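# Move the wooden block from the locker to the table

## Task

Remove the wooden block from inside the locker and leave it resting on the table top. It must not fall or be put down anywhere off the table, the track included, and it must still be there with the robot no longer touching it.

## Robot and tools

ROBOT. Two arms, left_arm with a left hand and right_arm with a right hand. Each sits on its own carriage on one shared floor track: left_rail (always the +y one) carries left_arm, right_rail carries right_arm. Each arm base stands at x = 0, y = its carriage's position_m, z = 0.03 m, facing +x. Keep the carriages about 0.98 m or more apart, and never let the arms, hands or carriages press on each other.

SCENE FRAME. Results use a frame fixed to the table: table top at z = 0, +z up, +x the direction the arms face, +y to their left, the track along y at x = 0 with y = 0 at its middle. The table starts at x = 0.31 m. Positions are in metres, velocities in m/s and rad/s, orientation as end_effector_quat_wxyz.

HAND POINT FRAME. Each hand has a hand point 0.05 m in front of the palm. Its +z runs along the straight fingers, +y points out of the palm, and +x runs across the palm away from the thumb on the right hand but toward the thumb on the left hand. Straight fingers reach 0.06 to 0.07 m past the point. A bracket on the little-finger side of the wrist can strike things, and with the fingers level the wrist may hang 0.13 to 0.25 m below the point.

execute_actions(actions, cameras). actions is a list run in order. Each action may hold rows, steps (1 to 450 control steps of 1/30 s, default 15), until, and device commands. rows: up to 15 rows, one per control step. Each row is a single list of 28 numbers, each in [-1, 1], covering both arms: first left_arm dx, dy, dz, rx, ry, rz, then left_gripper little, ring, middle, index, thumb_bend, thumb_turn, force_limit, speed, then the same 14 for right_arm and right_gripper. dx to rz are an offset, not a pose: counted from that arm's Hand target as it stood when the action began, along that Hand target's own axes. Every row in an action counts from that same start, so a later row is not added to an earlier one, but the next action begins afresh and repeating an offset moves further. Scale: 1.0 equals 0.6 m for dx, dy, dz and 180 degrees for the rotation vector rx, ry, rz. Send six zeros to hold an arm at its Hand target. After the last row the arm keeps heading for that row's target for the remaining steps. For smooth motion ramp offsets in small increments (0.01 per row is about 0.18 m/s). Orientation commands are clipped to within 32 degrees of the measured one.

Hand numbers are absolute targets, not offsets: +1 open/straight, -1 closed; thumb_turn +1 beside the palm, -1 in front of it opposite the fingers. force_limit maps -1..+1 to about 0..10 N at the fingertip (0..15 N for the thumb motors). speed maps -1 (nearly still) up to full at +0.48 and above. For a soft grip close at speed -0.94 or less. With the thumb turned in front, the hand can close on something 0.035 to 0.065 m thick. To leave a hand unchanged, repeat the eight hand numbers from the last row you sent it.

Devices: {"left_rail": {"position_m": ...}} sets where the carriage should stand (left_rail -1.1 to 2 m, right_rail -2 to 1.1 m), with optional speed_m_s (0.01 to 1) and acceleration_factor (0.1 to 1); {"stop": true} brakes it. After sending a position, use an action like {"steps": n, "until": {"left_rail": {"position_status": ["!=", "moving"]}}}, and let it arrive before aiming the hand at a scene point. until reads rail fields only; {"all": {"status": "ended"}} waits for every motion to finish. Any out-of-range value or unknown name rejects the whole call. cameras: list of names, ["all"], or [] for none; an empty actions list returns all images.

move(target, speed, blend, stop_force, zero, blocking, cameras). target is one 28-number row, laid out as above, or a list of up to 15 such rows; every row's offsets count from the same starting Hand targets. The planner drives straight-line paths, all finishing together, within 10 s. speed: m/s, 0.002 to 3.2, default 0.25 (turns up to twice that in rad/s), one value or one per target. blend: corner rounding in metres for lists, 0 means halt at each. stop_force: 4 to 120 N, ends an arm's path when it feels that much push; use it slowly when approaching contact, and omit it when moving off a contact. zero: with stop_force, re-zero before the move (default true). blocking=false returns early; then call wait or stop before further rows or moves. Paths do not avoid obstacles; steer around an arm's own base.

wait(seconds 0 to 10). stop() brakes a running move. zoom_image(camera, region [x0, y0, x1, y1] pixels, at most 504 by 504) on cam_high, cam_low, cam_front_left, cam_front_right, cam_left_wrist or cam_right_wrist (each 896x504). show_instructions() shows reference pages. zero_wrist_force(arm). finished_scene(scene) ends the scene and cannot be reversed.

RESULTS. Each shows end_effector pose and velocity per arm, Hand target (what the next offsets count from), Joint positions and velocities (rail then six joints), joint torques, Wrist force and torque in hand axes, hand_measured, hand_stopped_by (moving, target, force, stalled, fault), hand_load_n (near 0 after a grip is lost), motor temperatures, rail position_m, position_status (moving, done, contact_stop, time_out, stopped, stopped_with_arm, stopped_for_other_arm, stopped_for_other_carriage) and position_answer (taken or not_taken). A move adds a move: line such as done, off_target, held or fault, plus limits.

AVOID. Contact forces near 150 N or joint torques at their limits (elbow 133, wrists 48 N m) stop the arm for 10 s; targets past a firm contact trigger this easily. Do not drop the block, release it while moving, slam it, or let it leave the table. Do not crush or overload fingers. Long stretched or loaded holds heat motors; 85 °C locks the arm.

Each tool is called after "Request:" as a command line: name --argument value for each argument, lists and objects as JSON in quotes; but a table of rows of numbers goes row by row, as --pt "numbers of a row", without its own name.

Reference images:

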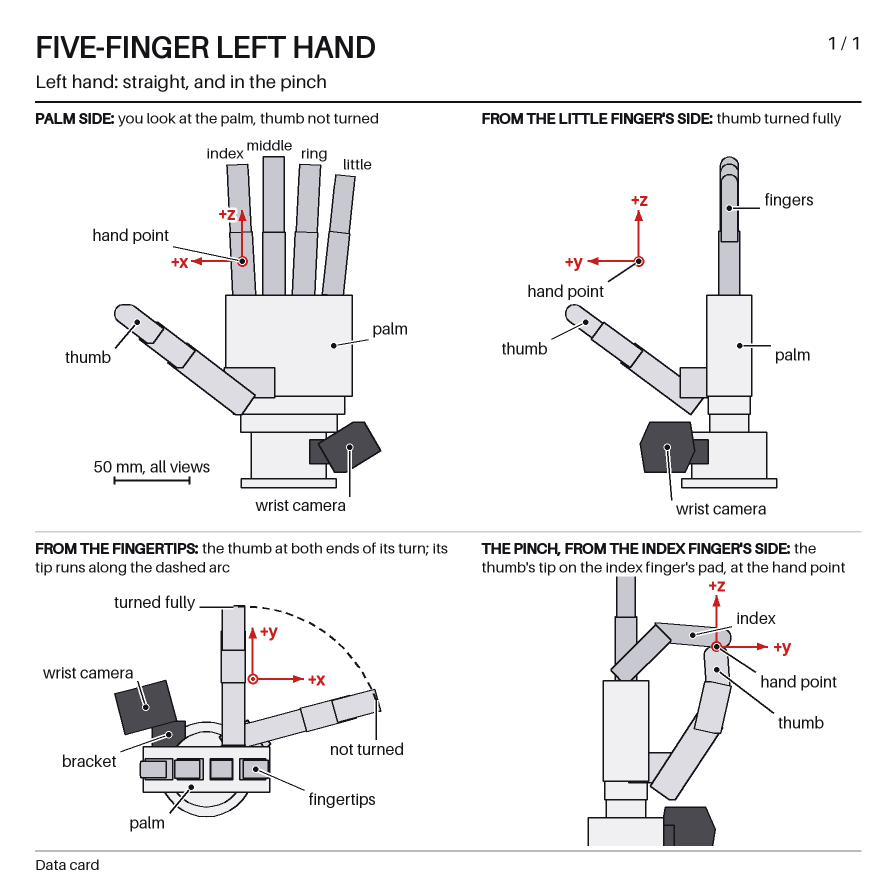

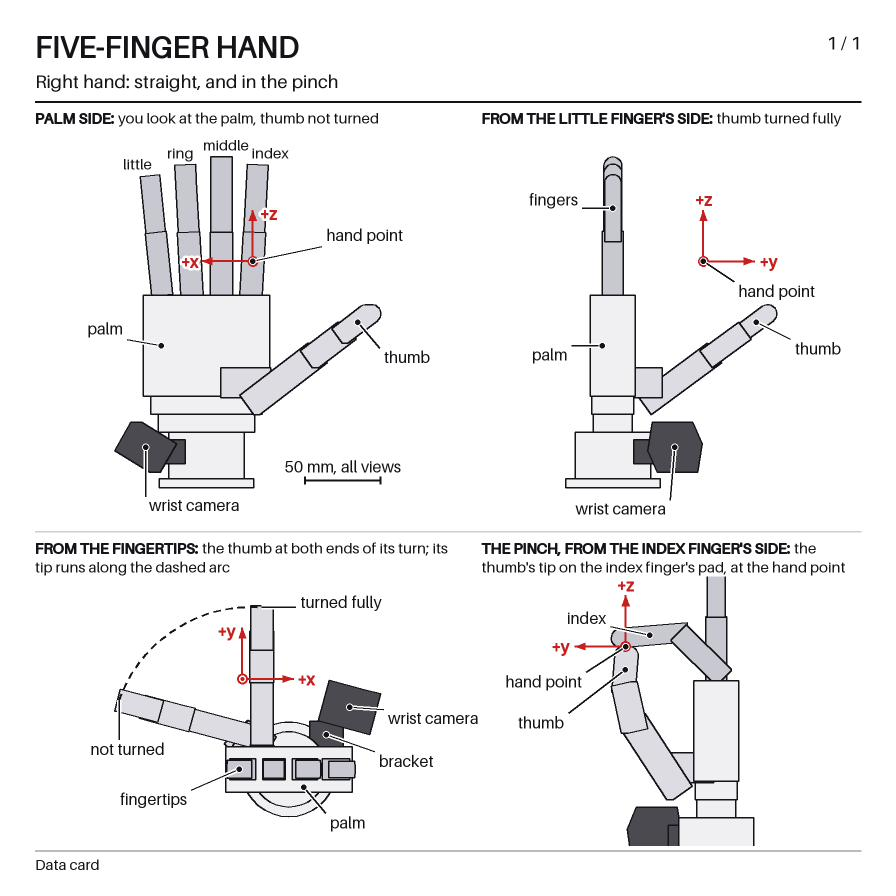

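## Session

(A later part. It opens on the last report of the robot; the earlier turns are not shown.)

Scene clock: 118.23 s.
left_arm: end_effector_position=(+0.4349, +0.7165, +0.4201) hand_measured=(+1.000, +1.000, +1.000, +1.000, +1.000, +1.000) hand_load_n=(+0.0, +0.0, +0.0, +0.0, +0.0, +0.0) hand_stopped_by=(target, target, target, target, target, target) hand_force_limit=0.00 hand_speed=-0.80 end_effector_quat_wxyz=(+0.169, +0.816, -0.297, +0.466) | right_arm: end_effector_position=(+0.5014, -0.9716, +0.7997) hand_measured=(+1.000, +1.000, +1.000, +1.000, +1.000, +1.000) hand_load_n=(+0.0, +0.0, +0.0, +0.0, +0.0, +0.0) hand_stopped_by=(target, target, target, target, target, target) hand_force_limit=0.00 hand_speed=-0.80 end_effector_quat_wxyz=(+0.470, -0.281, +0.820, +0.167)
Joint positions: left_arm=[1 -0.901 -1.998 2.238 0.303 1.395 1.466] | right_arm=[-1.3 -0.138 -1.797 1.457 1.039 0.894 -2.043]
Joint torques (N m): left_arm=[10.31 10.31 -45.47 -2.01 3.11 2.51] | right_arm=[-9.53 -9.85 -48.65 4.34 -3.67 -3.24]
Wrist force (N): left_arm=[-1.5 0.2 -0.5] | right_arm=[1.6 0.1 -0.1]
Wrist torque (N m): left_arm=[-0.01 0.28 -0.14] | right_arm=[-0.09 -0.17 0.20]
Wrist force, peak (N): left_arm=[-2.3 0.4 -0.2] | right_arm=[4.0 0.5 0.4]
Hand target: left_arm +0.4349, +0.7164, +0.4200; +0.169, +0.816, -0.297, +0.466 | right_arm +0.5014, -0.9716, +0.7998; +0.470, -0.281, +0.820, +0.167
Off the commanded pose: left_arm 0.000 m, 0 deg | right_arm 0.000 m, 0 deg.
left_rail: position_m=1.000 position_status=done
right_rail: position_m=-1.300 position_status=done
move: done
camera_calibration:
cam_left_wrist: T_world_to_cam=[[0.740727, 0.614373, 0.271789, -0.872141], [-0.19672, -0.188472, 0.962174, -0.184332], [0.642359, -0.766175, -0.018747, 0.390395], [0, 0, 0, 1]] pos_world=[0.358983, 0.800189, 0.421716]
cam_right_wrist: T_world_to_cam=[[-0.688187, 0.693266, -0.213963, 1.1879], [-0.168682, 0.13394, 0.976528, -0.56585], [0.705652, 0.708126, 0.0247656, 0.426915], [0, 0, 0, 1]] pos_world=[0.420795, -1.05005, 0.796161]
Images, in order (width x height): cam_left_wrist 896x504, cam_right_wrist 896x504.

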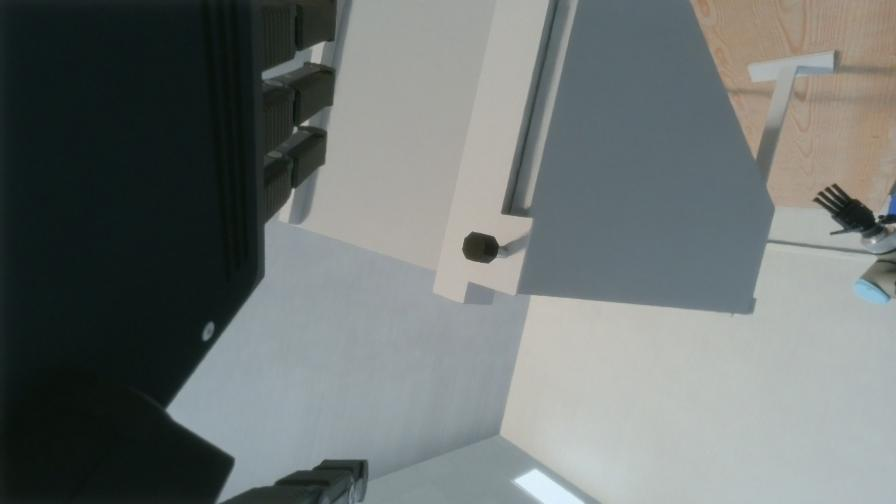

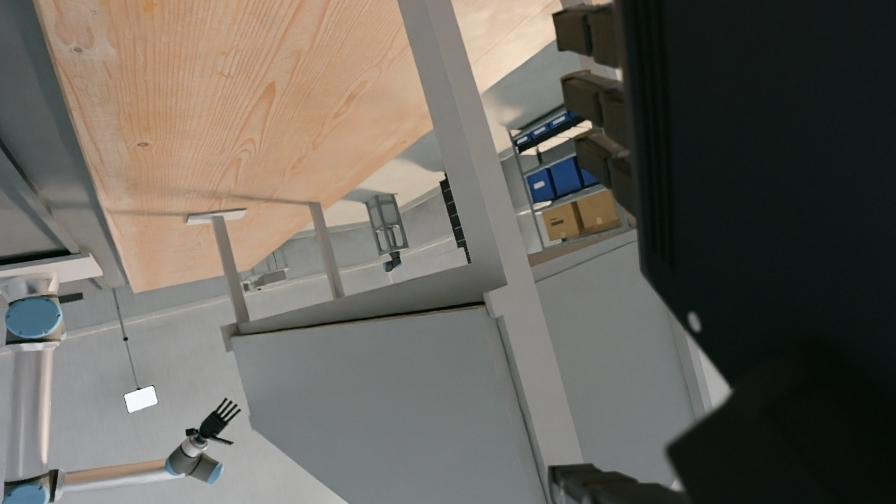

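Request:
zoom_image --camera "cam_right_wrist" --region '[200, 240, 340, 380]'

Request:
zoom_image --camera "cam_right_wrist" --region '[420, 240, 560, 380]'

Request:
zoom_image --camera "cam_left_wrist" --region '[430, 190, 560, 320]'

Scaled by 3.600 from the camera's 896x504 image, which has a finer 1280x720 frame.

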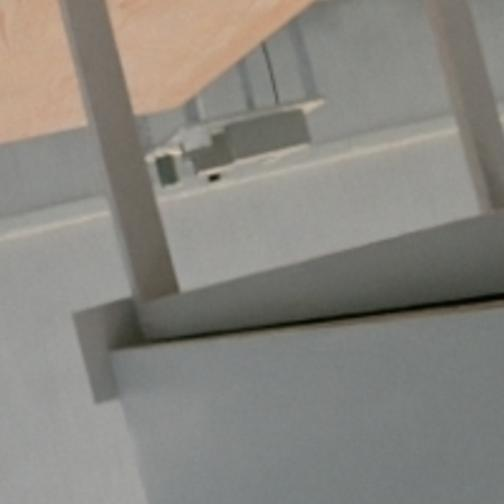

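Scaled by 3.600 from the camera's 896x504 image, which has a finer 1280x720 frame.

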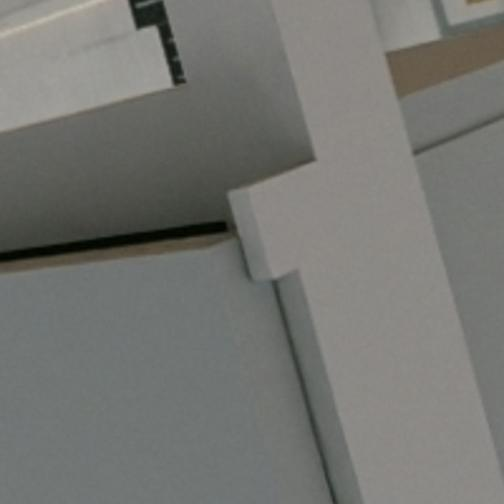

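Scaled by 3.877 from the camera's 896x504 image, which has a finer 1280x720 frame.

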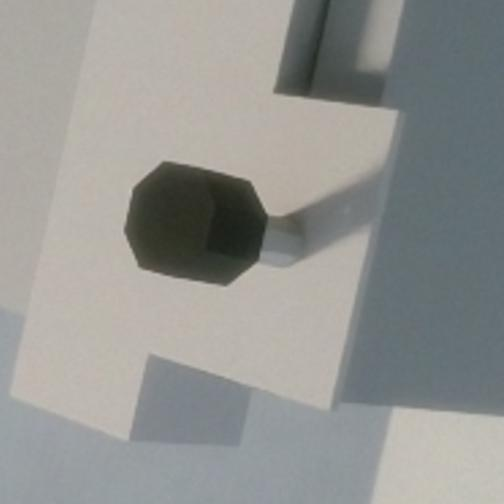

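Request:
move --target '[0,0,0,0,0,0,1,1,1,1,1,1,0,-0.8, -0.0948,-0.0485,0.1462,0.1845,-0.002,0.1036,1,1,0.2,0.2,0,-1,0,0]' --speed 0.2 --cameras '["cam_left_wrist"]'

Scene clock: 155.90 s.
left_arm: end_effector_position=(+0.4349, +0.7164, +0.4200) hand_measured=(+1.000, +1.000, +1.000, +1.000, +1.000, +1.000) hand_load_n=(+0.5, +0.0, +0.0, +0.0, +0.0, +0.0) hand_stopped_by=(target, target, target, target, target, target) hand_force_limit=0.00 hand_speed=-0.80 end_effector_quat_wxyz=(+0.169, +0.816, -0.297, +0.466) | right_arm: end_effector_position=(+0.6015, -0.9300, +0.8047) hand_measured=(+1.000, +1.000, +0.200, +0.200, +0.000, -1.000) hand_load_n=(+0.0, +0.0, +0.0, +0.0, +0.0, +0.0) hand_stopped_by=(target, target, target, target, target, target) hand_force_limit=0.00 hand_speed=0.00 end_effector_quat_wxyz=(+0.500, +0.000, +0.866, +0.001)
Joint positions: left_arm=[1 -0.901 -1.997 2.238 0.302 1.395 1.466] | right_arm=[-1.3 0.338 -1.634 1.293 0.89 1.861 -1.396]
Joint torques (N m): left_arm=[9.59 9.57 -45.53 -1.87 3.09 2.44] | right_arm=[14.36 -23.88 -51.35 2.85 2.91 3.23]
Wrist force (N): left_arm=[-1.4 0.4 -0.1] | right_arm=[2.1 0.4 -0.2]
Wrist torque (N m): left_arm=[-0.02 0.28 -0.14] | right_arm=[0.02 -0.24 0.03]
Wrist force, peak (N): left_arm=[-1.9 0.5 -0.5] | right_arm=[2.5 0.4 -0.3]
Hand target: left_arm +0.4349, +0.7164, +0.4200; +0.169, +0.816, -0.297, +0.466 | right_arm +0.6015, -0.9300, +0.8047; +0.500, +0.000, +0.866, +0.001
Off the commanded pose: left_arm 0.000 m, 0 deg | right_arm 0.000 m, 0 deg.
left_rail: position_m=1.000 position_status=done
right_rail: position_m=-1.300 position_status=done
move: done
camera_calibration:
cam_left_wrist: T_world_to_cam=[[0.740878, 0.614232, 0.271696, -0.872116], [-0.196689, -0.188371, 0.9622, -0.184415], [0.642194, -0.766313, -0.0187475, 0.390501], [0, 0, 0, 1]] pos_world=[0.359082, 0.800189, 0.421716]
Images, in order (width x height): cam_left_wrist 896x504.

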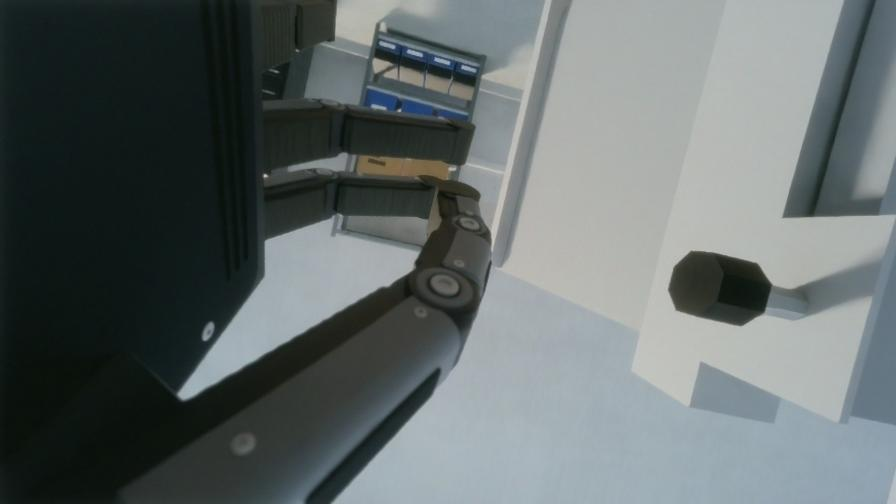

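Request:
move --target '[0,0,0,0,0,0,1,1,1,1,1,1,0,-0.8, 0,0.0833,0,0,0,0,1,1,0.2,0.2,0,-1,0,0]' --speed 0.15 --cameras '["cam_left_wrist"]'

Scene clock: 168.47 s.
left_arm: end_effector_position=(+0.4349, +0.7164, +0.4200) hand_measured=(+1.000, +1.000, +1.000, +1.000, +1.000, +1.000) hand_load_n=(+0.0, +0.0, +0.0, +0.0, +0.0, -0.5) hand_stopped_by=(target, target, target, target, target, target) hand_force_limit=0.00 hand_speed=-0.80 end_effector_quat_wxyz=(+0.169, +0.816, -0.297, +0.466) | right_arm: end_effector_position=(+0.6015, -0.8802, +0.8047) hand_measured=(+1.000, +1.000, +0.200, +0.200, +0.000, -1.000) hand_load_n=(+0.0, +0.0, +0.0, +0.0, +0.0, +0.0) hand_stopped_by=(target, target, target, target, target, target) hand_force_limit=0.00 hand_speed=0.00 end_effector_quat_wxyz=(+0.500, +0.000, +0.866, +0.001)
Joint positions: left_arm=[1 -0.901 -1.997 2.238 0.302 1.395 1.466] | right_arm=[-1.3 0.44 -1.573 1.235 0.904 1.947 -1.339]
Joint torques (N m): left_arm=[9.66 12.19 -45.7 -1.99 2.9 2.4] | right_arm=[15.93 -29.4 -51.77 3.2 2.77 3.65]
Wrist force (N): left_arm=[-1.1 0.4 -0.4] | right_arm=[2.2 0.2 -0.2]
Wrist torque (N m): left_arm=[0.01 0.22 -0.12] | right_arm=[-0.06 -0.31 0.06]
Wrist force, peak (N): left_arm=[-1.8 0.3 -0.5] | right_arm=[2.5 0.3 0.0]
Hand target: left_arm +0.4349, +0.7164, +0.4200; +0.169, +0.816, -0.297, +0.466 | right_arm +0.6015, -0.8801, +0.8047; +0.500, +0.000, +0.866, +0.001
Off the commanded pose: left_arm 0.000 m, 0 deg | right_arm 0.000 m, 0 deg.
left_rail: position_m=1.000 position_status=done
right_rail: position_m=-1.300 position_status=done
move: done
camera_calibration:
cam_left_wrist: T_world_to_cam=[[0.740878, 0.614232, 0.271696, -0.872116], [-0.196689, -0.188371, 0.9622, -0.184415], [0.642194, -0.766313, -0.0187475, 0.390501], [0, 0, 0, 1]] pos_world=[0.359082, 0.800189, 0.421716]
Images, in order (width x height): cam_left_wrist 896x504.

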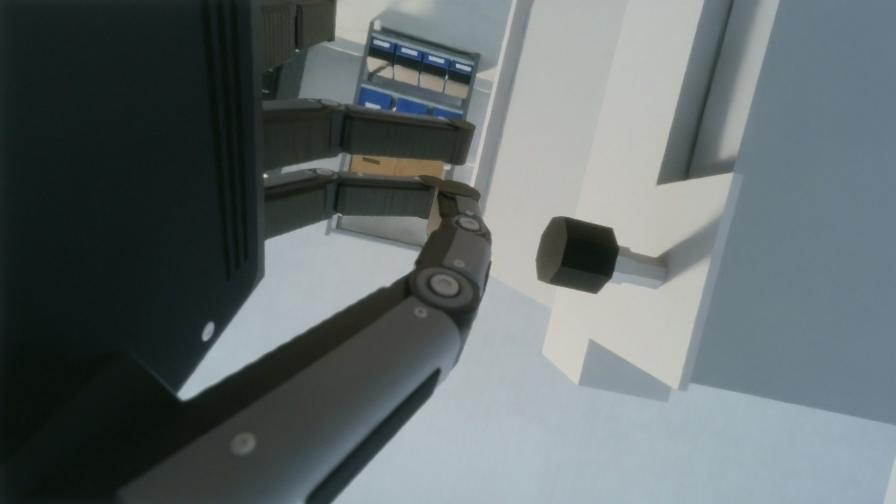

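Request:
move --target '[0,0,0,0,0,0,1,1,1,1,1,1,0,-0.8, 0,0.075,-0.02,0,0,0,1,1,0.2,0.2,0,-1,0,0]' --speed 0.08 --stop_force 12 --cameras '["cam_left_wrist"]'

Scene clock: 181.60 s.
left_arm: end_effector_position=(+0.4349, +0.7164, +0.4200) hand_measured=(+1.000, +1.000, +1.000, +1.000, +1.000, +1.000) hand_load_n=(+0.0, +0.0, +0.0, +0.0, +0.0, +0.0) hand_stopped_by=(target, target, target, target, target, target) hand_force_limit=0.00 hand_speed=-0.80 end_effector_quat_wxyz=(+0.169, +0.816, -0.297, +0.466) | right_arm: end_effector_position=(+0.5910, -0.8351, +0.8108) hand_measured=(+1.000, +1.000, +0.200, +0.200, +0.000, -1.000) hand_load_n=(+0.0, +0.0, +0.0, +4.0, +0.0, +0.0) hand_stopped_by=(target, target, target, target, target, target) hand_force_limit=0.00 hand_speed=0.00 end_effector_quat_wxyz=(+0.500, +0.000, +0.866, +0.001)
Joint positions: left_arm=[1 -0.901 -1.997 2.238 0.302 1.395 1.466] | right_arm=[-1.3 0.531 -1.52 1.173 0.937 2.024 -1.284]
Joint torques (N m): left_arm=[8.5 10.13 -45.23 -1.84 2.86 2.47] | right_arm=[17.29 -34.77 -51.72 3.22 2.13 3.3]
Wrist force (N): left_arm=[-1.2 0.1 -0.4] | right_arm=[2.1 -2.4 2.7]
Wrist torque (N m): left_arm=[-0.03 0.24 -0.12] | right_arm=[-0.03 -0.29 0.01]
Wrist force, peak (N): left_arm=[-1.9 0.3 -0.8] | right_arm=[8.4 -6.0 -7.9]
Hand target: left_arm +0.4349, +0.7164, +0.4200; +0.169, +0.816, -0.297, +0.466 | right_arm +0.5910, -0.8351, +0.8108; +0.500, +0.000, +0.866, +0.001
Off the commanded pose: left_arm 0.000 m, 0 deg | right_arm 0.000 m, 0 deg.
left_rail: position_m=1.000 position_status=done
right_rail: position_m=-1.300 position_status=done
move: done
camera_calibration:
cam_left_wrist: T_world_to_cam=[[0.740878, 0.614232, 0.271696, -0.872116], [-0.196689, -0.188371, 0.9622, -0.184415], [0.642194, -0.766313, -0.0187475, 0.390501], [0, 0, 0, 1]] pos_world=[0.359082, 0.800189, 0.421716]
Images, in order (width x height): cam_left_wrist 896x504.

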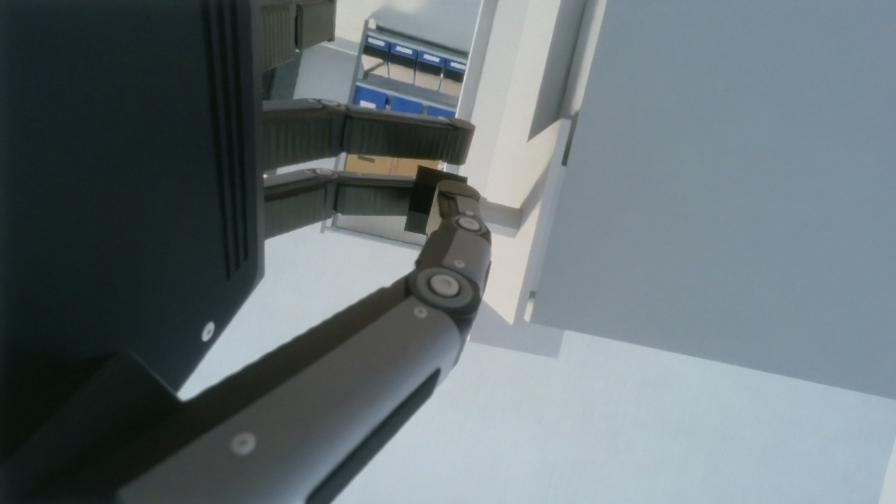

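Request:
execute_actions --actions '[{"rows": [[0,0,0,0,0,0,1,1,1,1,1,1,0,-0.8, 0,0,0,0,0,0,1,1,-0.5,-0.5,-0.5,-1,0.2,-0.8]], "steps": 45}]' --cameras '["cam_left_wrist"]'

Request:
zoom_image --camera "cam_left_wrist" --region '[300, 80, 600, 330]'

Scene clock: 186.47 s.
left_arm: end_effector_position=(+0.4349, +0.7164, +0.4200) hand_measured=(+1.000, +1.000, +1.000, +1.000, +1.000, +1.000) hand_load_n=(+0.0, +0.0, +0.0, +0.0, +0.0, +0.0) hand_stopped_by=(target, target, target, target, target, target) hand_force_limit=0.00 hand_speed=-0.80 end_effector_quat_wxyz=(+0.169, +0.816, -0.297, +0.466) | right_arm: end_effector_position=(+0.5910, -0.8351, +0.8108) hand_measured=(+1.000, +1.000, +0.092, +0.186, -0.500, -1.000) hand_load_n=(+0.0, +0.0, +8.0, +10.0, +0.0, -0.5) hand_stopped_by=(target, target, force, force, target, target) hand_force_limit=0.20 hand_speed=-0.80 end_effector_quat_wxyz=(+0.500, +0.000, +0.866, +0.001)
Joint positions: left_arm=[1 -0.901 -1.997 2.238 0.302 1.395 1.466] | right_arm=[-1.3 0.531 -1.52 1.173 0.937 2.024 -1.284]
Joint torques (N m): left_arm=[9.58 10.57 -45.22 -1.75 2.92 2.39] | right_arm=[16.27 -65.3 -51.51 -1.2 -3.96 2.03]
Wrist force (N): left_arm=[-1.1 0.3 -0.4] | right_arm=[8.3 -7.1 12.7]
Wrist torque (N m): left_arm=[-0.01 0.23 -0.12] | right_arm=[-0.04 -0.30 0.06]
Wrist force, peak (N): left_arm=[-1.8 0.4 -0.7] | right_arm=[8.1 -7.9 13.0]
Hand target: left_arm +0.4349, +0.7164, +0.4200; +0.169, +0.816, -0.297, +0.466 | right_arm +0.5910, -0.8351, +0.8108; +0.500, +0.000, +0.866, +0.001
Off the commanded pose: left_arm 0.000 m, 0 deg | right_arm 0.000 m, 0 deg.
left_rail: position_m=1.000 position_status=done
right_rail: position_m=-1.300 position_status=done
camera_calibration:
cam_left_wrist: T_world_to_cam=[[0.740878, 0.614232, 0.271696, -0.872116], [-0.196689, -0.188371, 0.9622, -0.184415], [0.642194, -0.766313, -0.0187475, 0.390501], [0, 0, 0, 1]] pos_world=[0.359082, 0.800189, 0.421716]
Images, in order (width x height): cam_left_wrist 896x504.

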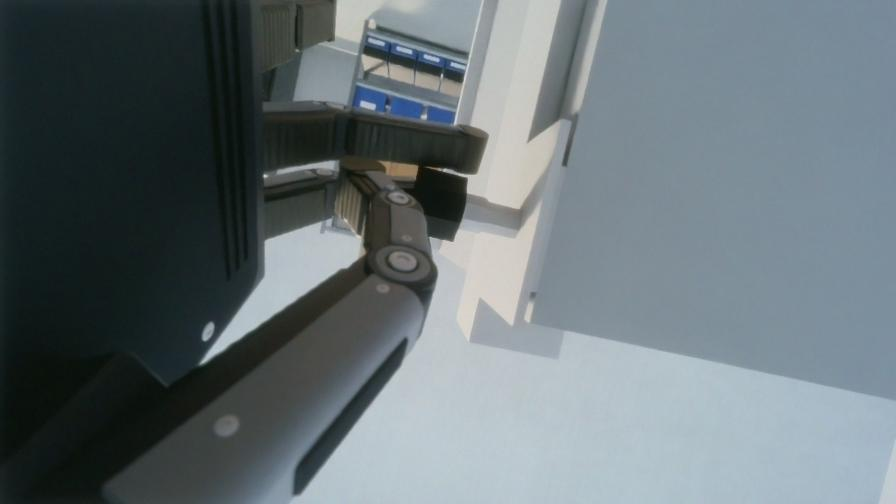

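Scaled by 1.680 from the camera's 896x504 image, which has a finer 1280x720 frame.

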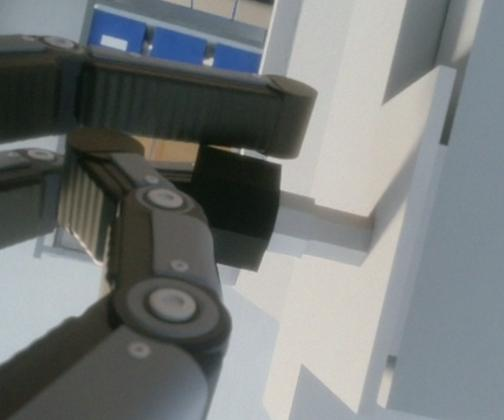

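Request:
execute_actions --actions '[{"rows": [[0,0,0,0,0,0,1,1,1,1,1,1,0,-0.8, 0,0,0,0,0,0,1,1,0.5,0.5,0.0,-1,0.2,-0.3]], "steps": 25}]'

Request:
move --target '[0,0,0,0,0,0,1,1,1,1,1,1,0,-0.8, 0,0.003,0.0117,0,0,0,1,1,0.5,0.5,0.0,-1,0.2,-0.3]' --speed 0.05 --stop_force 12

Request:
execute_actions --actions '[{"rows": [[0,0,0,0,0,0,1,1,1,1,1,1,0,-0.8, 0,0,0,0,0,0,1,1,-0.5,-0.5,-0.3,-1,0.2,-0.8]], "steps": 60}]' --cameras '["cam_left_wrist"]'

Request:
zoom_image --camera "cam_left_wrist" --region '[300, 80, 600, 330]'

Scene clock: 205.27 s.
left_arm: end_effector_position=(+0.4349, +0.7164, +0.4200) hand_measured=(+1.000, +1.000, +1.000, +1.000, +1.000, +1.000) hand_load_n=(+0.0, +0.0, +0.0, +0.0, +0.0, +0.0) hand_stopped_by=(target, target, target, target, target, target) hand_force_limit=0.00 hand_speed=-0.80 end_effector_quat_wxyz=(+0.169, +0.816, -0.297, +0.466) | right_arm: end_effector_position=(+0.5910, -0.8350, +0.8108) hand_measured=(+1.000, +1.000, +0.500, +0.500, +0.000, -1.000) hand_load_n=(+0.0, +0.0, +0.0, +0.0, -0.5, +0.0) hand_stopped_by=(target, target, target, target, target, target) hand_force_limit=0.20 hand_speed=-0.30 end_effector_quat_wxyz=(+0.500, +0.000, +0.866, +0.001)
Joint positions: left_arm=[1 -0.901 -1.997 2.238 0.302 1.395 1.466] | right_arm=[-1.3 0.531 -1.52 1.173 0.937 2.024 -1.284]
Joint torques (N m): left_arm=[8.94 9.87 -45.23 -1.67 2.96 2.42] | right_arm=[7.8 -32.55 -36.28 -0.27 1.53 -0.27]
Wrist force (N): left_arm=[-1.1 0.4 -0.4] | right_arm=[1.7 -0.2 0.0]
Wrist torque (N m): left_arm=[0.01 0.23 -0.12] | right_arm=[-0.09 -0.22 -0.01]
Wrist force, peak (N): left_arm=[-1.9 0.3 -0.5] | right_arm=[8.8 -7.8 13.0]
Hand target: left_arm +0.4349, +0.7164, +0.4200; +0.169, +0.816, -0.297, +0.466 | right_arm +0.5910, -0.8350, +0.8108; +0.500, +0.000, +0.866, +0.001
Off the commanded pose: left_arm 0.000 m, 0 deg | right_arm 0.000 m, 0 deg.
left_rail: position_m=1.000 position_status=done
right_rail: position_m=-1.300 position_status=done

Scene clock: 206.67 s.
left_arm: end_effector_position=(+0.4349, +0.7164, +0.4200) hand_measured=(+1.000, +1.000, +1.000, +1.000, +1.000, +1.000) hand_load_n=(+0.0, +0.0, -0.5, +0.0, +0.0, +0.0) hand_stopped_by=(target, target, target, target, target, target) hand_force_limit=0.00 hand_speed=-0.80 end_effector_quat_wxyz=(+0.169, +0.816, -0.297, +0.466) | right_arm: end_effector_position=(+0.5930, -0.8345, +0.8095) hand_measured=(+1.000, +1.000, +0.500, +0.500, +0.000, -1.000) hand_load_n=(+0.0, +0.5, +0.0, +0.0, -0.5, -1.0) hand_stopped_by=(target, target, target, target, target, target) hand_force_limit=0.20 hand_speed=-0.30 end_effector_quat_wxyz=(+0.500, +0.000, +0.866, +0.001)
Joint positions: left_arm=[1 -0.901 -1.997 2.238 0.302 1.395 1.466] | right_arm=[-1.3 0.531 -1.518 1.173 0.934 2.023 -1.285]
Joint torques (N m): left_arm=[9.35 9.94 -45.21 -1.72 3.1 2.22] | right_arm=[12.28 -43.33 -30.12 1.57 2.59 3.38]
Wrist force (N): left_arm=[-1.3 0.2 -0.7] | right_arm=[2.6 -2.9 -12.7]
Wrist torque (N m): left_arm=[0.01 0.24 -0.13] | right_arm=[-0.03 -0.13 0.13]
Wrist force, peak (N): left_arm=[-1.9 0.3 -0.6] | right_arm=[3.3 -4.9 -20.8]
Hand target: left_arm +0.4349, +0.7164, +0.4200; +0.169, +0.816, -0.297, +0.466 | right_arm +0.5930, -0.8345, +0.8095; +0.500, +0.000, +0.866, +0.001 (not the last commanded pose)
Off the commanded pose: left_arm 0.000 m, 0 deg | right_arm 0.005 m, 0 deg.
left_rail: position_m=1.000 position_status=done
right_rail: position_m=-1.300 position_status=done
move: contact (right_arm)

Scene clock: 208.87 s.
left_arm: end_effector_position=(+0.4349, +0.7164, +0.4200) hand_measured=(+1.000, +1.000, +1.000, +1.000, +1.000, +1.000) hand_load_n=(+0.0, +0.0, +0.0, +0.0, +0.0, +0.0) hand_stopped_by=(target, target, target, target, target, target) hand_force_limit=0.00 hand_speed=-0.80 end_effector_quat_wxyz=(+0.169, +0.816, -0.297, +0.466) | right_arm: end_effector_position=(+0.5930, -0.8344, +0.8095) hand_measured=(+1.000, +1.000, +0.060, +0.154, -0.022, -1.000) hand_load_n=(+0.0, +0.0, +7.5, +12.5, +9.5, +0.0) hand_stopped_by=(target, target, force, force, force, target) hand_force_limit=0.20 hand_speed=-0.80 end_effector_quat_wxyz=(+0.500, +0.000, +0.866, +0.001)
Joint positions: left_arm=[1 -0.901 -1.997 2.238 0.302 1.395 1.466] | right_arm=[-1.3 0.531 -1.518 1.173 0.934 2.023 -1.285]
Joint torques (N m): left_arm=[9.68 10.44 -45.28 -1.9 2.92 2.31] | right_arm=[-7.9 -43.1 -53.67 -1.18 -2.15 1.75]
Wrist force (N): left_arm=[-1.1 0.3 -0.7] | right_arm=[7.1 -5.7 -1.7]
Wrist torque (N m): left_arm=[0.00 0.22 -0.12] | right_arm=[-0.02 -0.16 0.18]
Wrist force, peak (N): left_arm=[-1.7 0.0 -0.6] | right_arm=[2.6 3.0 -13.4]
Hand target: left_arm +0.4349, +0.7164, +0.4200; +0.169, +0.816, -0.297, +0.466 | right_arm +0.5930, -0.8344, +0.8095; +0.500, +0.000, +0.866, +0.001
Off the commanded pose: left_arm 0.000 m, 0 deg | right_arm 0.000 m, 0 deg.
left_rail: position_m=1.000 position_status=done
right_rail: position_m=-1.300 position_status=done
camera_calibration:
cam_left_wrist: T_world_to_cam=[[0.740878, 0.614232, 0.271696, -0.872116], [-0.196689, -0.188371, 0.9622, -0.184415], [0.642194, -0.766313, -0.0187475, 0.390501], [0, 0, 0, 1]] pos_world=[0.359082, 0.800189, 0.421716]
Images, in order (width x height): cam_left_wrist 896x504.

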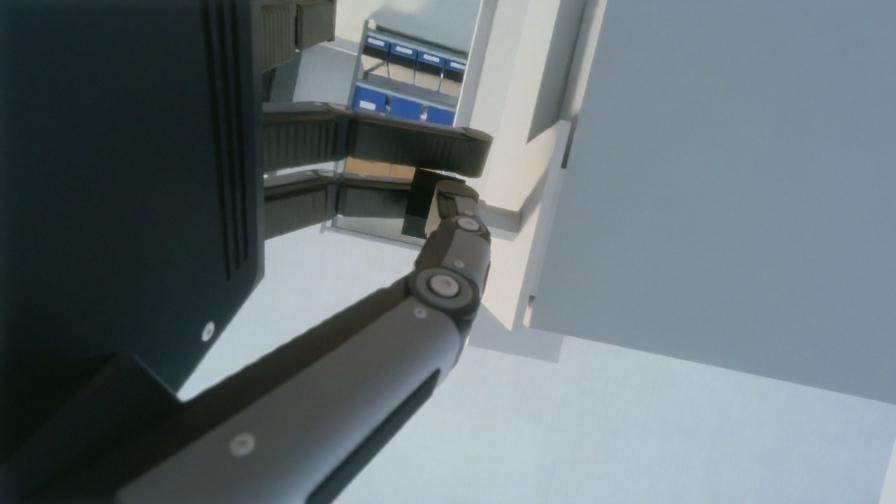

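Scaled by 1.680 from the camera's 896x504 image, which has a finer 1280x720 frame.

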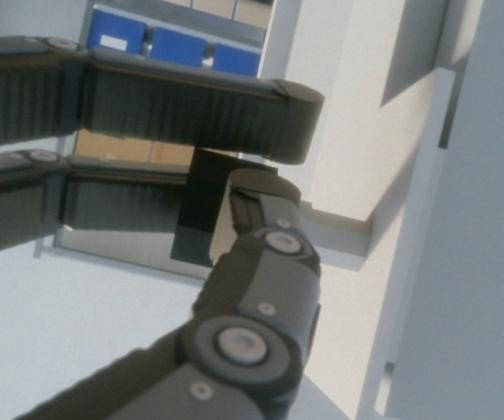

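Request:
move --target '[0,0,0,0,0,0,1,1,1,1,1,1,0,-0.8, 0,-0.033,0,0,0,0,1,1,-0.5,-0.5,-0.3,-1,0.2,-0.8]' --speed 0.03 --stop_force 35 --cameras '["cam_left_wrist"]'

Request:
zoom_image --camera "cam_left_wrist" --region '[300, 80, 600, 330]'

Scene clock: 213.40 s.
left_arm: end_effector_position=(+0.4349, +0.7164, +0.4200) hand_measured=(+1.000, +1.000, +1.000, +1.000, +1.000, +1.000) hand_load_n=(+0.0, +0.0, +0.0, +0.0, +0.0, +0.0) hand_stopped_by=(target, target, target, target, target, target) hand_force_limit=0.00 hand_speed=-0.80 end_effector_quat_wxyz=(+0.169, +0.816, -0.297, +0.466) | right_arm: end_effector_position=(+0.5930, -0.8542, +0.8095) hand_measured=(+1.000, +1.000, +0.058, +0.152, -0.024, -1.000) hand_load_n=(+0.0, +0.0, +0.0, +0.0, +0.0, +0.0) hand_stopped_by=(target, target, force, force, force, target) hand_force_limit=0.20 hand_speed=-0.80 end_effector_quat_wxyz=(+0.500, +0.000, +0.866, +0.001)
Joint positions: left_arm=[1 -0.901 -1.997 2.238 0.302 1.395 1.466] | right_arm=[-1.3 0.496 -1.545 1.2 0.925 1.994 -1.306]
Joint torques (N m): left_arm=[8.96 10.27 -45.53 -1.91 2.91 2.31] | right_arm=[-10.88 -51.43 -33.85 -1.12 -2.64 -3.56]
Wrist force (N): left_arm=[-1.2 -0.1 -0.5] | right_arm=[1.8 0.2 -0.3]
Wrist torque (N m): left_arm=[-0.06 0.23 -0.12] | right_arm=[-0.05 -0.23 0.20]
Wrist force, peak (N): left_arm=[-2.1 0.0 -0.3] | right_arm=[1.7 3.3 -11.3]
Hand target: left_arm +0.4349, +0.7164, +0.4200; +0.169, +0.816, -0.297, +0.466 | right_arm +0.5930, -0.8542, +0.8095; +0.500, +0.000, +0.866, +0.001
Off the commanded pose: left_arm 0.000 m, 0 deg | right_arm 0.000 m, 0 deg.
left_rail: position_m=1.000 position_status=done
right_rail: position_m=-1.300 position_status=done
move: done
camera_calibration:
cam_left_wrist: T_world_to_cam=[[0.740878, 0.614232, 0.271696, -0.872116], [-0.196689, -0.188371, 0.9622, -0.184415], [0.642194, -0.766313, -0.0187475, 0.390501], [0, 0, 0, 1]] pos_world=[0.359082, 0.800189, 0.421716]
Images, in order (width x height): cam_left_wrist 896x504.

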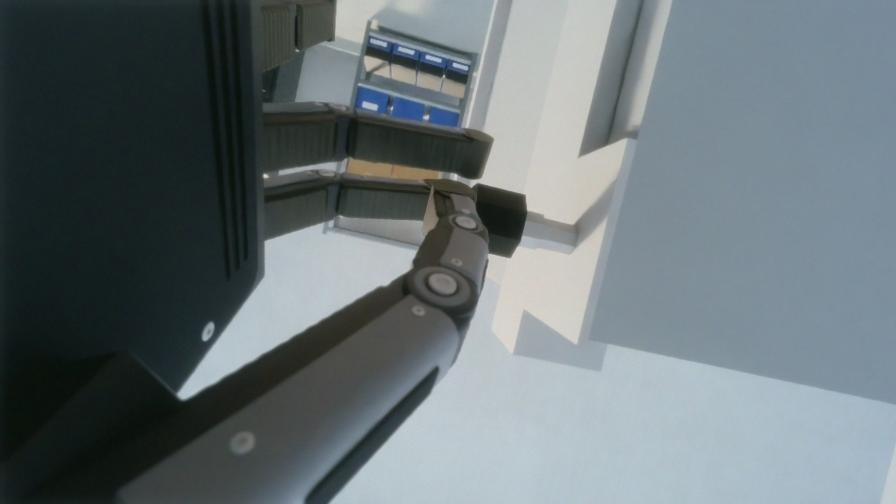

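Scaled by 1.680 from the camera's 896x504 image, which has a finer 1280x720 frame.

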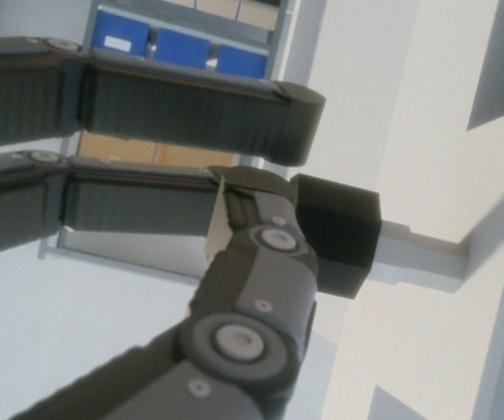

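Request:
move --pt "0 0 0 0 0 0 1 1 1 1 1 1 0 -0.8 0 -0.133 0 0 0 0 1 1 0.8 0.8 0.3 -1 0.2 0" --pt "0 0 0 0 0 0 1 1 1 1 1 1 0 -0.8 0.514 -0.12 0.243 -0.168 0 -0.097 1 1 1 1 1 1 0.2 0.2" --speed 0.25 --cameras '["cam_left_wrist"]'

Request:
zoom_image --camera "cam_left_wrist" --region '[380, 100, 640, 360]'

Scene clock: 271.80 s.
left_arm: end_effector_position=(+0.4349, +0.7164, +0.4200) hand_measured=(+1.000, +1.000, +1.000, +1.000, +1.000, +1.000) hand_load_n=(+0.0, +0.0, +0.0, +0.0, +0.0, +0.0) hand_stopped_by=(target, target, target, target, target, target) hand_force_limit=0.00 hand_speed=-0.80 end_effector_quat_wxyz=(+0.169, +0.816, -0.297, +0.466) | right_arm: end_effector_position=(+0.5652, -0.9258, +0.4694) hand_measured=(+1.000, +1.000, +1.000, +1.000, +1.000, +1.000) hand_load_n=(+0.0, +0.0, +0.0, +0.0, +0.0, +0.0) hand_stopped_by=(target, target, target, target, target, target) hand_force_limit=0.20 hand_speed=0.20 end_effector_quat_wxyz=(+0.477, -0.260, +0.826, +0.151)
Joint positions: left_arm=[1 -0.901 -1.997 2.238 0.302 1.395 1.466] | right_arm=[-1.3 0.023 -1.708 1.961 0.352 1.07 -1.891]
Joint torques (N m): left_arm=[9.18 9.22 -44.98 -1.89 2.88 2.26] | right_arm=[-9.34 -18.26 -36.05 -0.79 -3.38 -3.54]
Wrist force (N): left_arm=[-1.5 -0.1 -0.7] | right_arm=[1.2 0.8 -0.2]
Wrist torque (N m): left_arm=[-0.06 0.27 -0.13] | right_arm=[0.01 -0.11 0.18]
Wrist force, peak (N): left_arm=[-1.9 0.2 -0.7] | right_arm=[2.8 0.4 0.5]
Hand target: left_arm +0.4349, +0.7164, +0.4200; +0.169, +0.816, -0.297, +0.466 | right_arm +0.5652, -0.9258, +0.4694; +0.477, -0.260, +0.826, +0.151
Off the commanded pose: left_arm 0.000 m, 0 deg | right_arm 0.000 m, 0 deg.
left_rail: position_m=1.000 position_status=done
right_rail: position_m=-1.300 position_status=done
move: done
camera_calibration:
cam_left_wrist: T_world_to_cam=[[0.740878, 0.614232, 0.271696, -0.872116], [-0.196689, -0.188371, 0.9622, -0.184415], [0.642194, -0.766313, -0.0187475, 0.390501], [0, 0, 0, 1]] pos_world=[0.359082, 0.800189, 0.421716]
Images, in order (width x height): cam_left_wrist 896x504.

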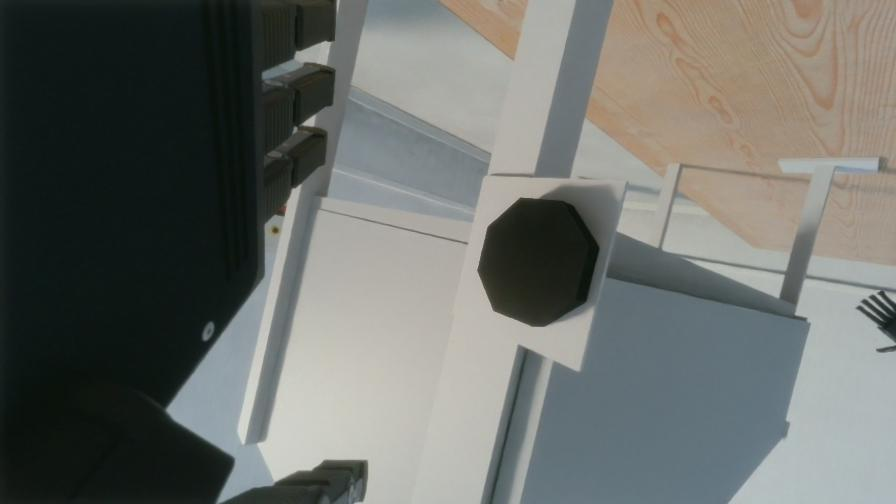

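Scaled by 1.938 from the camera's 896x504 image, which has a finer 1280x720 frame.

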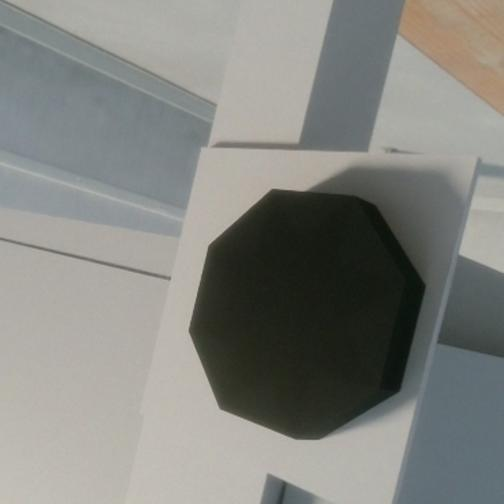

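Request:
move --pt "0 0 0 0 0 0 1 1 1 1 1 1 0 -0.8 -0.0593 -0.0022 0.0225 0.168 0 0.097 0 0 0 0 1 1 0.2 0.2" --speed 0.25

Request:
move --pt "0 0 0 0 0 0 1 1 1 1 1 1 0 -0.8 0 0.167 0 0 0 0 0 0 0 0 1 1 0.2 0.2" --speed 0.04 --stop_force 15 --cameras '["cam_left_wrist"]'

Scene clock: 287.70 s.
left_arm: end_effector_position=(+0.4349, +0.7164, +0.4200) hand_measured=(+1.000, +1.000, +1.000, +1.000, +1.000, +1.000) hand_load_n=(+0.0, +0.0, +0.0, +0.0, +0.0, +0.0) hand_stopped_by=(target, target, target, target, target, target) hand_force_limit=0.00 hand_speed=-0.80 end_effector_quat_wxyz=(+0.169, +0.816, -0.297, +0.466) | right_arm: end_effector_position=(+0.5901, -0.9100, +0.4935) hand_measured=(+0.000, +0.000, +0.000, +0.000, +1.000, +1.000) hand_load_n=(+0.0, +0.0, +0.0, +0.0, +0.0, +0.0) hand_stopped_by=(target, target, target, target, target, target) hand_force_limit=0.20 hand_speed=0.20 end_effector_quat_wxyz=(+0.500, +0.000, +0.866, +0.001)
Joint positions: left_arm=[1 -0.901 -1.997 2.238 0.302 1.395 1.466] | right_arm=[-1.3 0.39 -1.657 1.867 0.347 1.905 -1.368]
Joint torques (N m): left_arm=[8.07 10.11 -45.28 -1.92 2.92 2] | right_arm=[16.8 -22.47 -53.24 3.23 2.58 2.78]
Wrist force (N): left_arm=[-1.1 -0.1 -0.3] | right_arm=[1.2 0.5 0.1]
Wrist torque (N m): left_arm=[-0.07 0.23 -0.11] | right_arm=[-0.01 -0.15 -0.02]
Wrist force, peak (N): left_arm=[-2.0 -0.4 -0.6] | right_arm=[1.9 0.7 -0.2]
Hand target: left_arm +0.4349, +0.7164, +0.4200; +0.169, +0.816, -0.297, +0.466 | right_arm +0.5901, -0.9100, +0.4935; +0.500, +0.000, +0.866, +0.001
Off the commanded pose: left_arm 0.000 m, 0 deg | right_arm 0.000 m, 0 deg.
left_rail: position_m=1.000 position_status=done
right_rail: position_m=-1.300 position_status=done
move: done

Scene clock: 290.93 s.
left_arm: end_effector_position=(+0.4349, +0.7164, +0.4200) hand_measured=(+1.000, +1.000, +1.000, +1.000, +1.000, +1.000) hand_load_n=(+0.0, +0.0, +0.0, +0.0, +0.5, +0.0) hand_stopped_by=(target, target, target, target, target, target) hand_force_limit=0.00 hand_speed=-0.80 end_effector_quat_wxyz=(+0.169, +0.816, -0.297, +0.466) | right_arm: end_effector_position=(+0.5900, -0.8372, +0.4936) hand_measured=(+0.000, +0.000, +0.000, +0.000, +1.000, +1.000) hand_load_n=(+0.0, +0.0, +1.5, +0.0, +0.0, +0.0) hand_stopped_by=(target, target, target, target, target, target) hand_force_limit=0.20 hand_speed=0.20 end_effector_quat_wxyz=(+0.500, +0.000, +0.866, +0.001)
Joint positions: left_arm=[1 -0.901 -1.997 2.238 0.302 1.395 1.466] | right_arm=[-1.3 0.529 -1.558 1.776 0.371 2.021 -1.286]
Joint torques (N m): left_arm=[7.62 10.59 -45.67 -1.78 3.02 2.3] | right_arm=[-4.2 -48.37 -37.04 -0.46 -4.66 -3.76]
Wrist force (N): left_arm=[-1.7 0.4 -0.1] | right_arm=[1.5 -11.3 -3.9]
Wrist torque (N m): left_arm=[-0.01 0.32 -0.16] | right_arm=[0.30 -0.13 -0.05]
Wrist force, peak (N): left_arm=[-1.8 -0.2 -0.9] | right_arm=[0.3 -57.1 -20.2]
Hand target: left_arm +0.4349, +0.7164, +0.4200; +0.169, +0.816, -0.297, +0.466 | right_arm +0.5900, -0.8372, +0.4936; +0.500, +0.000, +0.866, +0.001 (not the last commanded pose)
Off the commanded pose: left_arm 0.000 m, 0 deg | right_arm 0.027 m, 0 deg.
left_rail: position_m=1.000 position_status=done
right_rail: position_m=-1.300 position_status=done
move: contact (right_arm)
camera_calibration:
cam_left_wrist: T_world_to_cam=[[0.740878, 0.614232, 0.271696, -0.872116], [-0.196689, -0.188371, 0.9622, -0.184415], [0.642194, -0.766313, -0.0187475, 0.390501], [0, 0, 0, 1]] pos_world=[0.359082, 0.800189, 0.421716]
Images, in order (width x height): cam_left_wrist 896x504.

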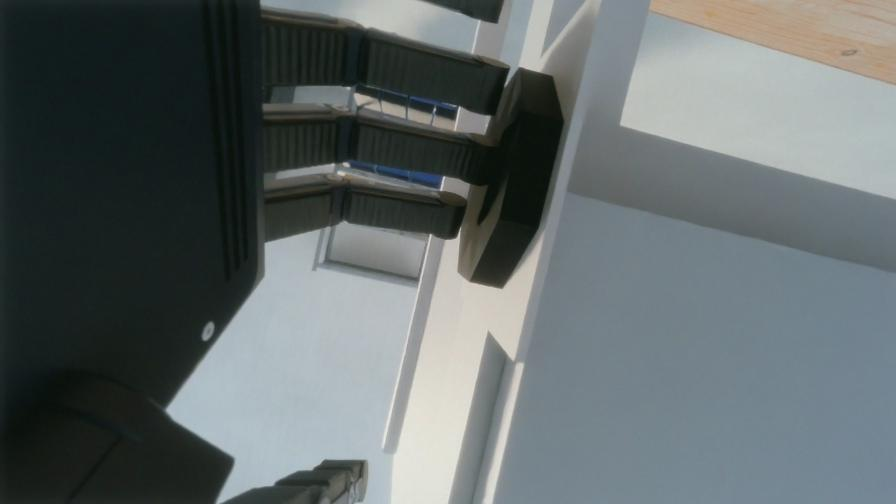

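Request:
move --pt "0 0 0 0 0 0 1 1 1 1 1 1 0 -0.8 -0.0105 0 0.0193 0 0.139 0 0 0 0 0 1 1 0.2 0.2" --speed 0.1 --cameras '["cam_left_wrist"]'

Scene clock: 300.50 s.
left_arm: end_effector_position=(+0.4349, +0.7164, +0.4200) hand_measured=(+1.000, +1.000, +1.000, +1.000, +1.000, +1.000) hand_load_n=(-0.5, +0.0, +0.0, +0.0, +0.0, +0.0) hand_stopped_by=(target, target, target, target, target, target) hand_force_limit=0.00 hand_speed=-0.80 end_effector_quat_wxyz=(+0.169, +0.816, -0.297, +0.466) | right_arm: end_effector_position=(+0.6032, -0.8372, +0.4933) hand_measured=(+0.000, +0.000, +0.000, +0.000, +1.000, +1.000) hand_load_n=(+0.0, +0.0, +3.0, +0.0, +0.0, -0.5) hand_stopped_by=(target, target, target, target, target, target) hand_force_limit=0.20 hand_speed=0.20 end_effector_quat_wxyz=(+0.301, +0.000, +0.954, +0.001) end_effector_velocity=(+0.000, +0.000, +0.001) end_effector_angular_velocity=(+0.000, +0.002, +0.000)
Joint positions: left_arm=[1 -0.901 -1.997 2.238 0.302 1.395 1.466] | right_arm=[-1.3 0.456 -1.421 1.524 0.906 1.824 -1.189]
Joint velocities: left_arm=[within noise] | right_arm=[0 0 0.001 -0.003 0.005 -0.001 0]
Joint torques (N m): left_arm=[8.32 9.33 -45.44 -1.73 2.86 2.08] | right_arm=[-3.14 -36.99 -53.96 3.57 -5.08 3.32]
Wrist force (N): left_arm=[-1.5 0.0 -0.6] | right_arm=[1.5 -11.2 -2.1]
Wrist torque (N m): left_arm=[-0.04 0.27 -0.14] | right_arm=[0.23 -0.11 -0.25]
Wrist force, peak (N): left_arm=[-1.9 0.2 -0.8] | right_arm=[-3.3 -14.3 -5.8]
Hand target: left_arm +0.4349, +0.7164, +0.4200; +0.169, +0.816, -0.297, +0.466 | right_arm +0.6032, -0.8372, +0.4933; +0.301, +0.000, +0.954, +0.001
Off the commanded pose: left_arm 0.000 m, 0 deg | right_arm 0.000 m, 0 deg.
left_rail: position_m=1.000 position_status=done
right_rail: position_m=-1.300 position_status=done
move: done
camera_calibration:
cam_left_wrist: T_world_to_cam=[[0.740878, 0.614232, 0.271696, -0.872116], [-0.196689, -0.188371, 0.9622, -0.184415], [0.642194, -0.766313, -0.0187475, 0.390501], [0, 0, 0, 1]] pos_world=[0.359082, 0.800189, 0.421716]
Images, in order (width x height): cam_left_wrist 896x504.

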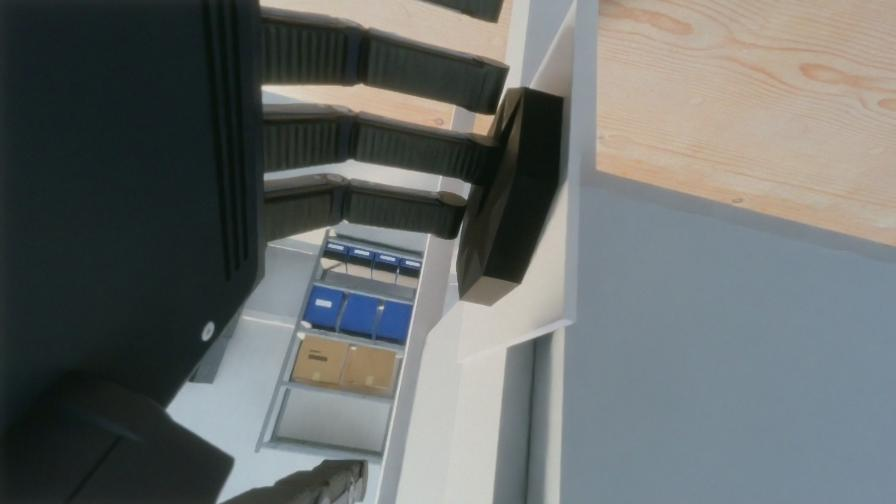

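Request:
move --pt "0 0 0 0 0 0 1 1 1 1 1 1 0 -0.8 -0.03 -0.355 -0.197 0 0 0 0 0 0 0 1 1 0.2 0.2" --pt "0 0 0 0 0 0 1 1 1 1 1 1 0 -0.8 -0.221 -0.305 -0.47 -0.272 0.523 0.524 0 0 0 0 1 1 0.2 0.2" --speed 0.5 --blend 0.03 --cameras '["cam_left_wrist","cam_high"]'

Scene clock: 325.70 s.
left_arm: end_effector_position=(+0.4349, +0.7164, +0.4200) hand_measured=(+1.000, +1.000, +1.000, +1.000, +1.000, +1.000) hand_load_n=(+0.0, +0.0, +0.0, +0.0, +0.0, +0.0) hand_stopped_by=(target, target, target, target, target, target) hand_force_limit=0.00 hand_speed=-0.80 end_effector_quat_wxyz=(+0.169, +0.816, -0.297, +0.466) | right_arm: end_effector_position=(+0.5503, -1.0207, +0.8000) hand_measured=(+0.000, +0.000, +0.000, +0.000, +1.000, +1.000) hand_load_n=(+0.0, +0.0, +0.0, +0.0, +0.0, +0.0) hand_stopped_by=(target, target, target, target, target, target) hand_force_limit=0.20 hand_speed=0.20 end_effector_quat_wxyz=(+0.500, -0.500, -0.499, -0.500)
Joint positions: left_arm=[1 -0.901 -1.997 2.238 0.302 1.395 1.466] | right_arm=[-1.3 -0.339 -1.742 1.924 2.961 0.338 -1.571]
Joint torques (N m): left_arm=[6.78 8.56 -45.22 -1.67 3.04 2.02] | right_arm=[-9.77 -36.16 -35.96 2.85 2.25 -3.95]
Wrist force (N): left_arm=[-1.6 0.0 -0.4] | right_arm=[0.1 -0.7 -0.7]
Wrist torque (N m): left_arm=[-0.06 0.29 -0.14] | right_arm=[-0.14 -0.31 0.46]
Wrist force, peak (N): left_arm=[-1.8 0.3 -1.0] | right_arm=[1.8 -11.5 -2.2]
Hand target: left_arm +0.4349, +0.7164, +0.4200; +0.169, +0.816, -0.297, +0.466 | right_arm +0.5502, -1.0207, +0.8001; +0.501, -0.500, -0.499, -0.500
Off the commanded pose: left_arm 0.000 m, 0 deg | right_arm 0.000 m, 0 deg.
left_rail: position_m=1.000 position_status=done
right_rail: position_m=-1.300 position_status=done
move: done
camera_calibration:
cam_left_wrist: T_world_to_cam=[[0.740878, 0.614232, 0.271696, -0.872116], [-0.196689, -0.188371, 0.9622, -0.184415], [0.642194, -0.766313, -0.0187475, 0.390501], [0, 0, 0, 1]] pos_world=[0.359082, 0.800189, 0.421716]
Images, in order (width x height): cam_high 896x504, cam_left_wrist 896x504.

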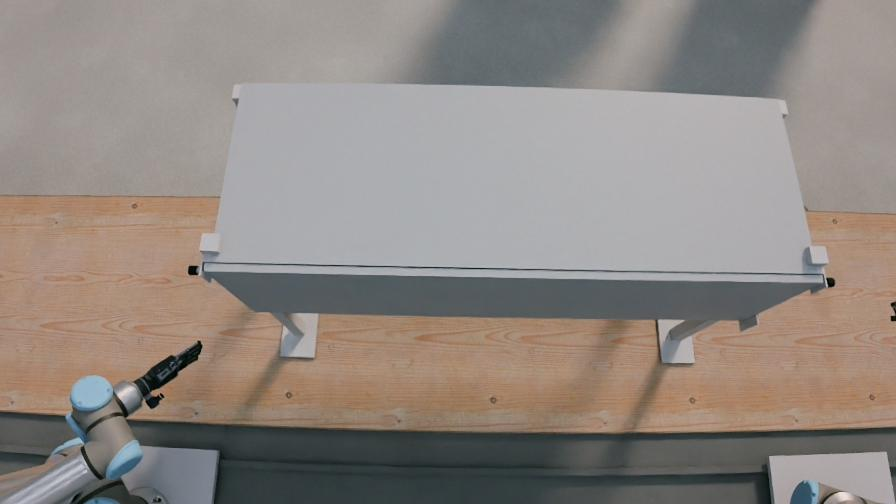

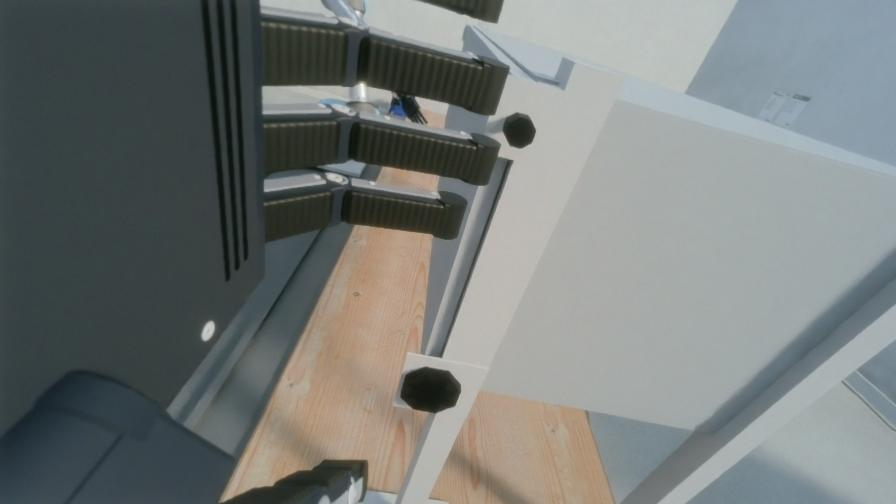

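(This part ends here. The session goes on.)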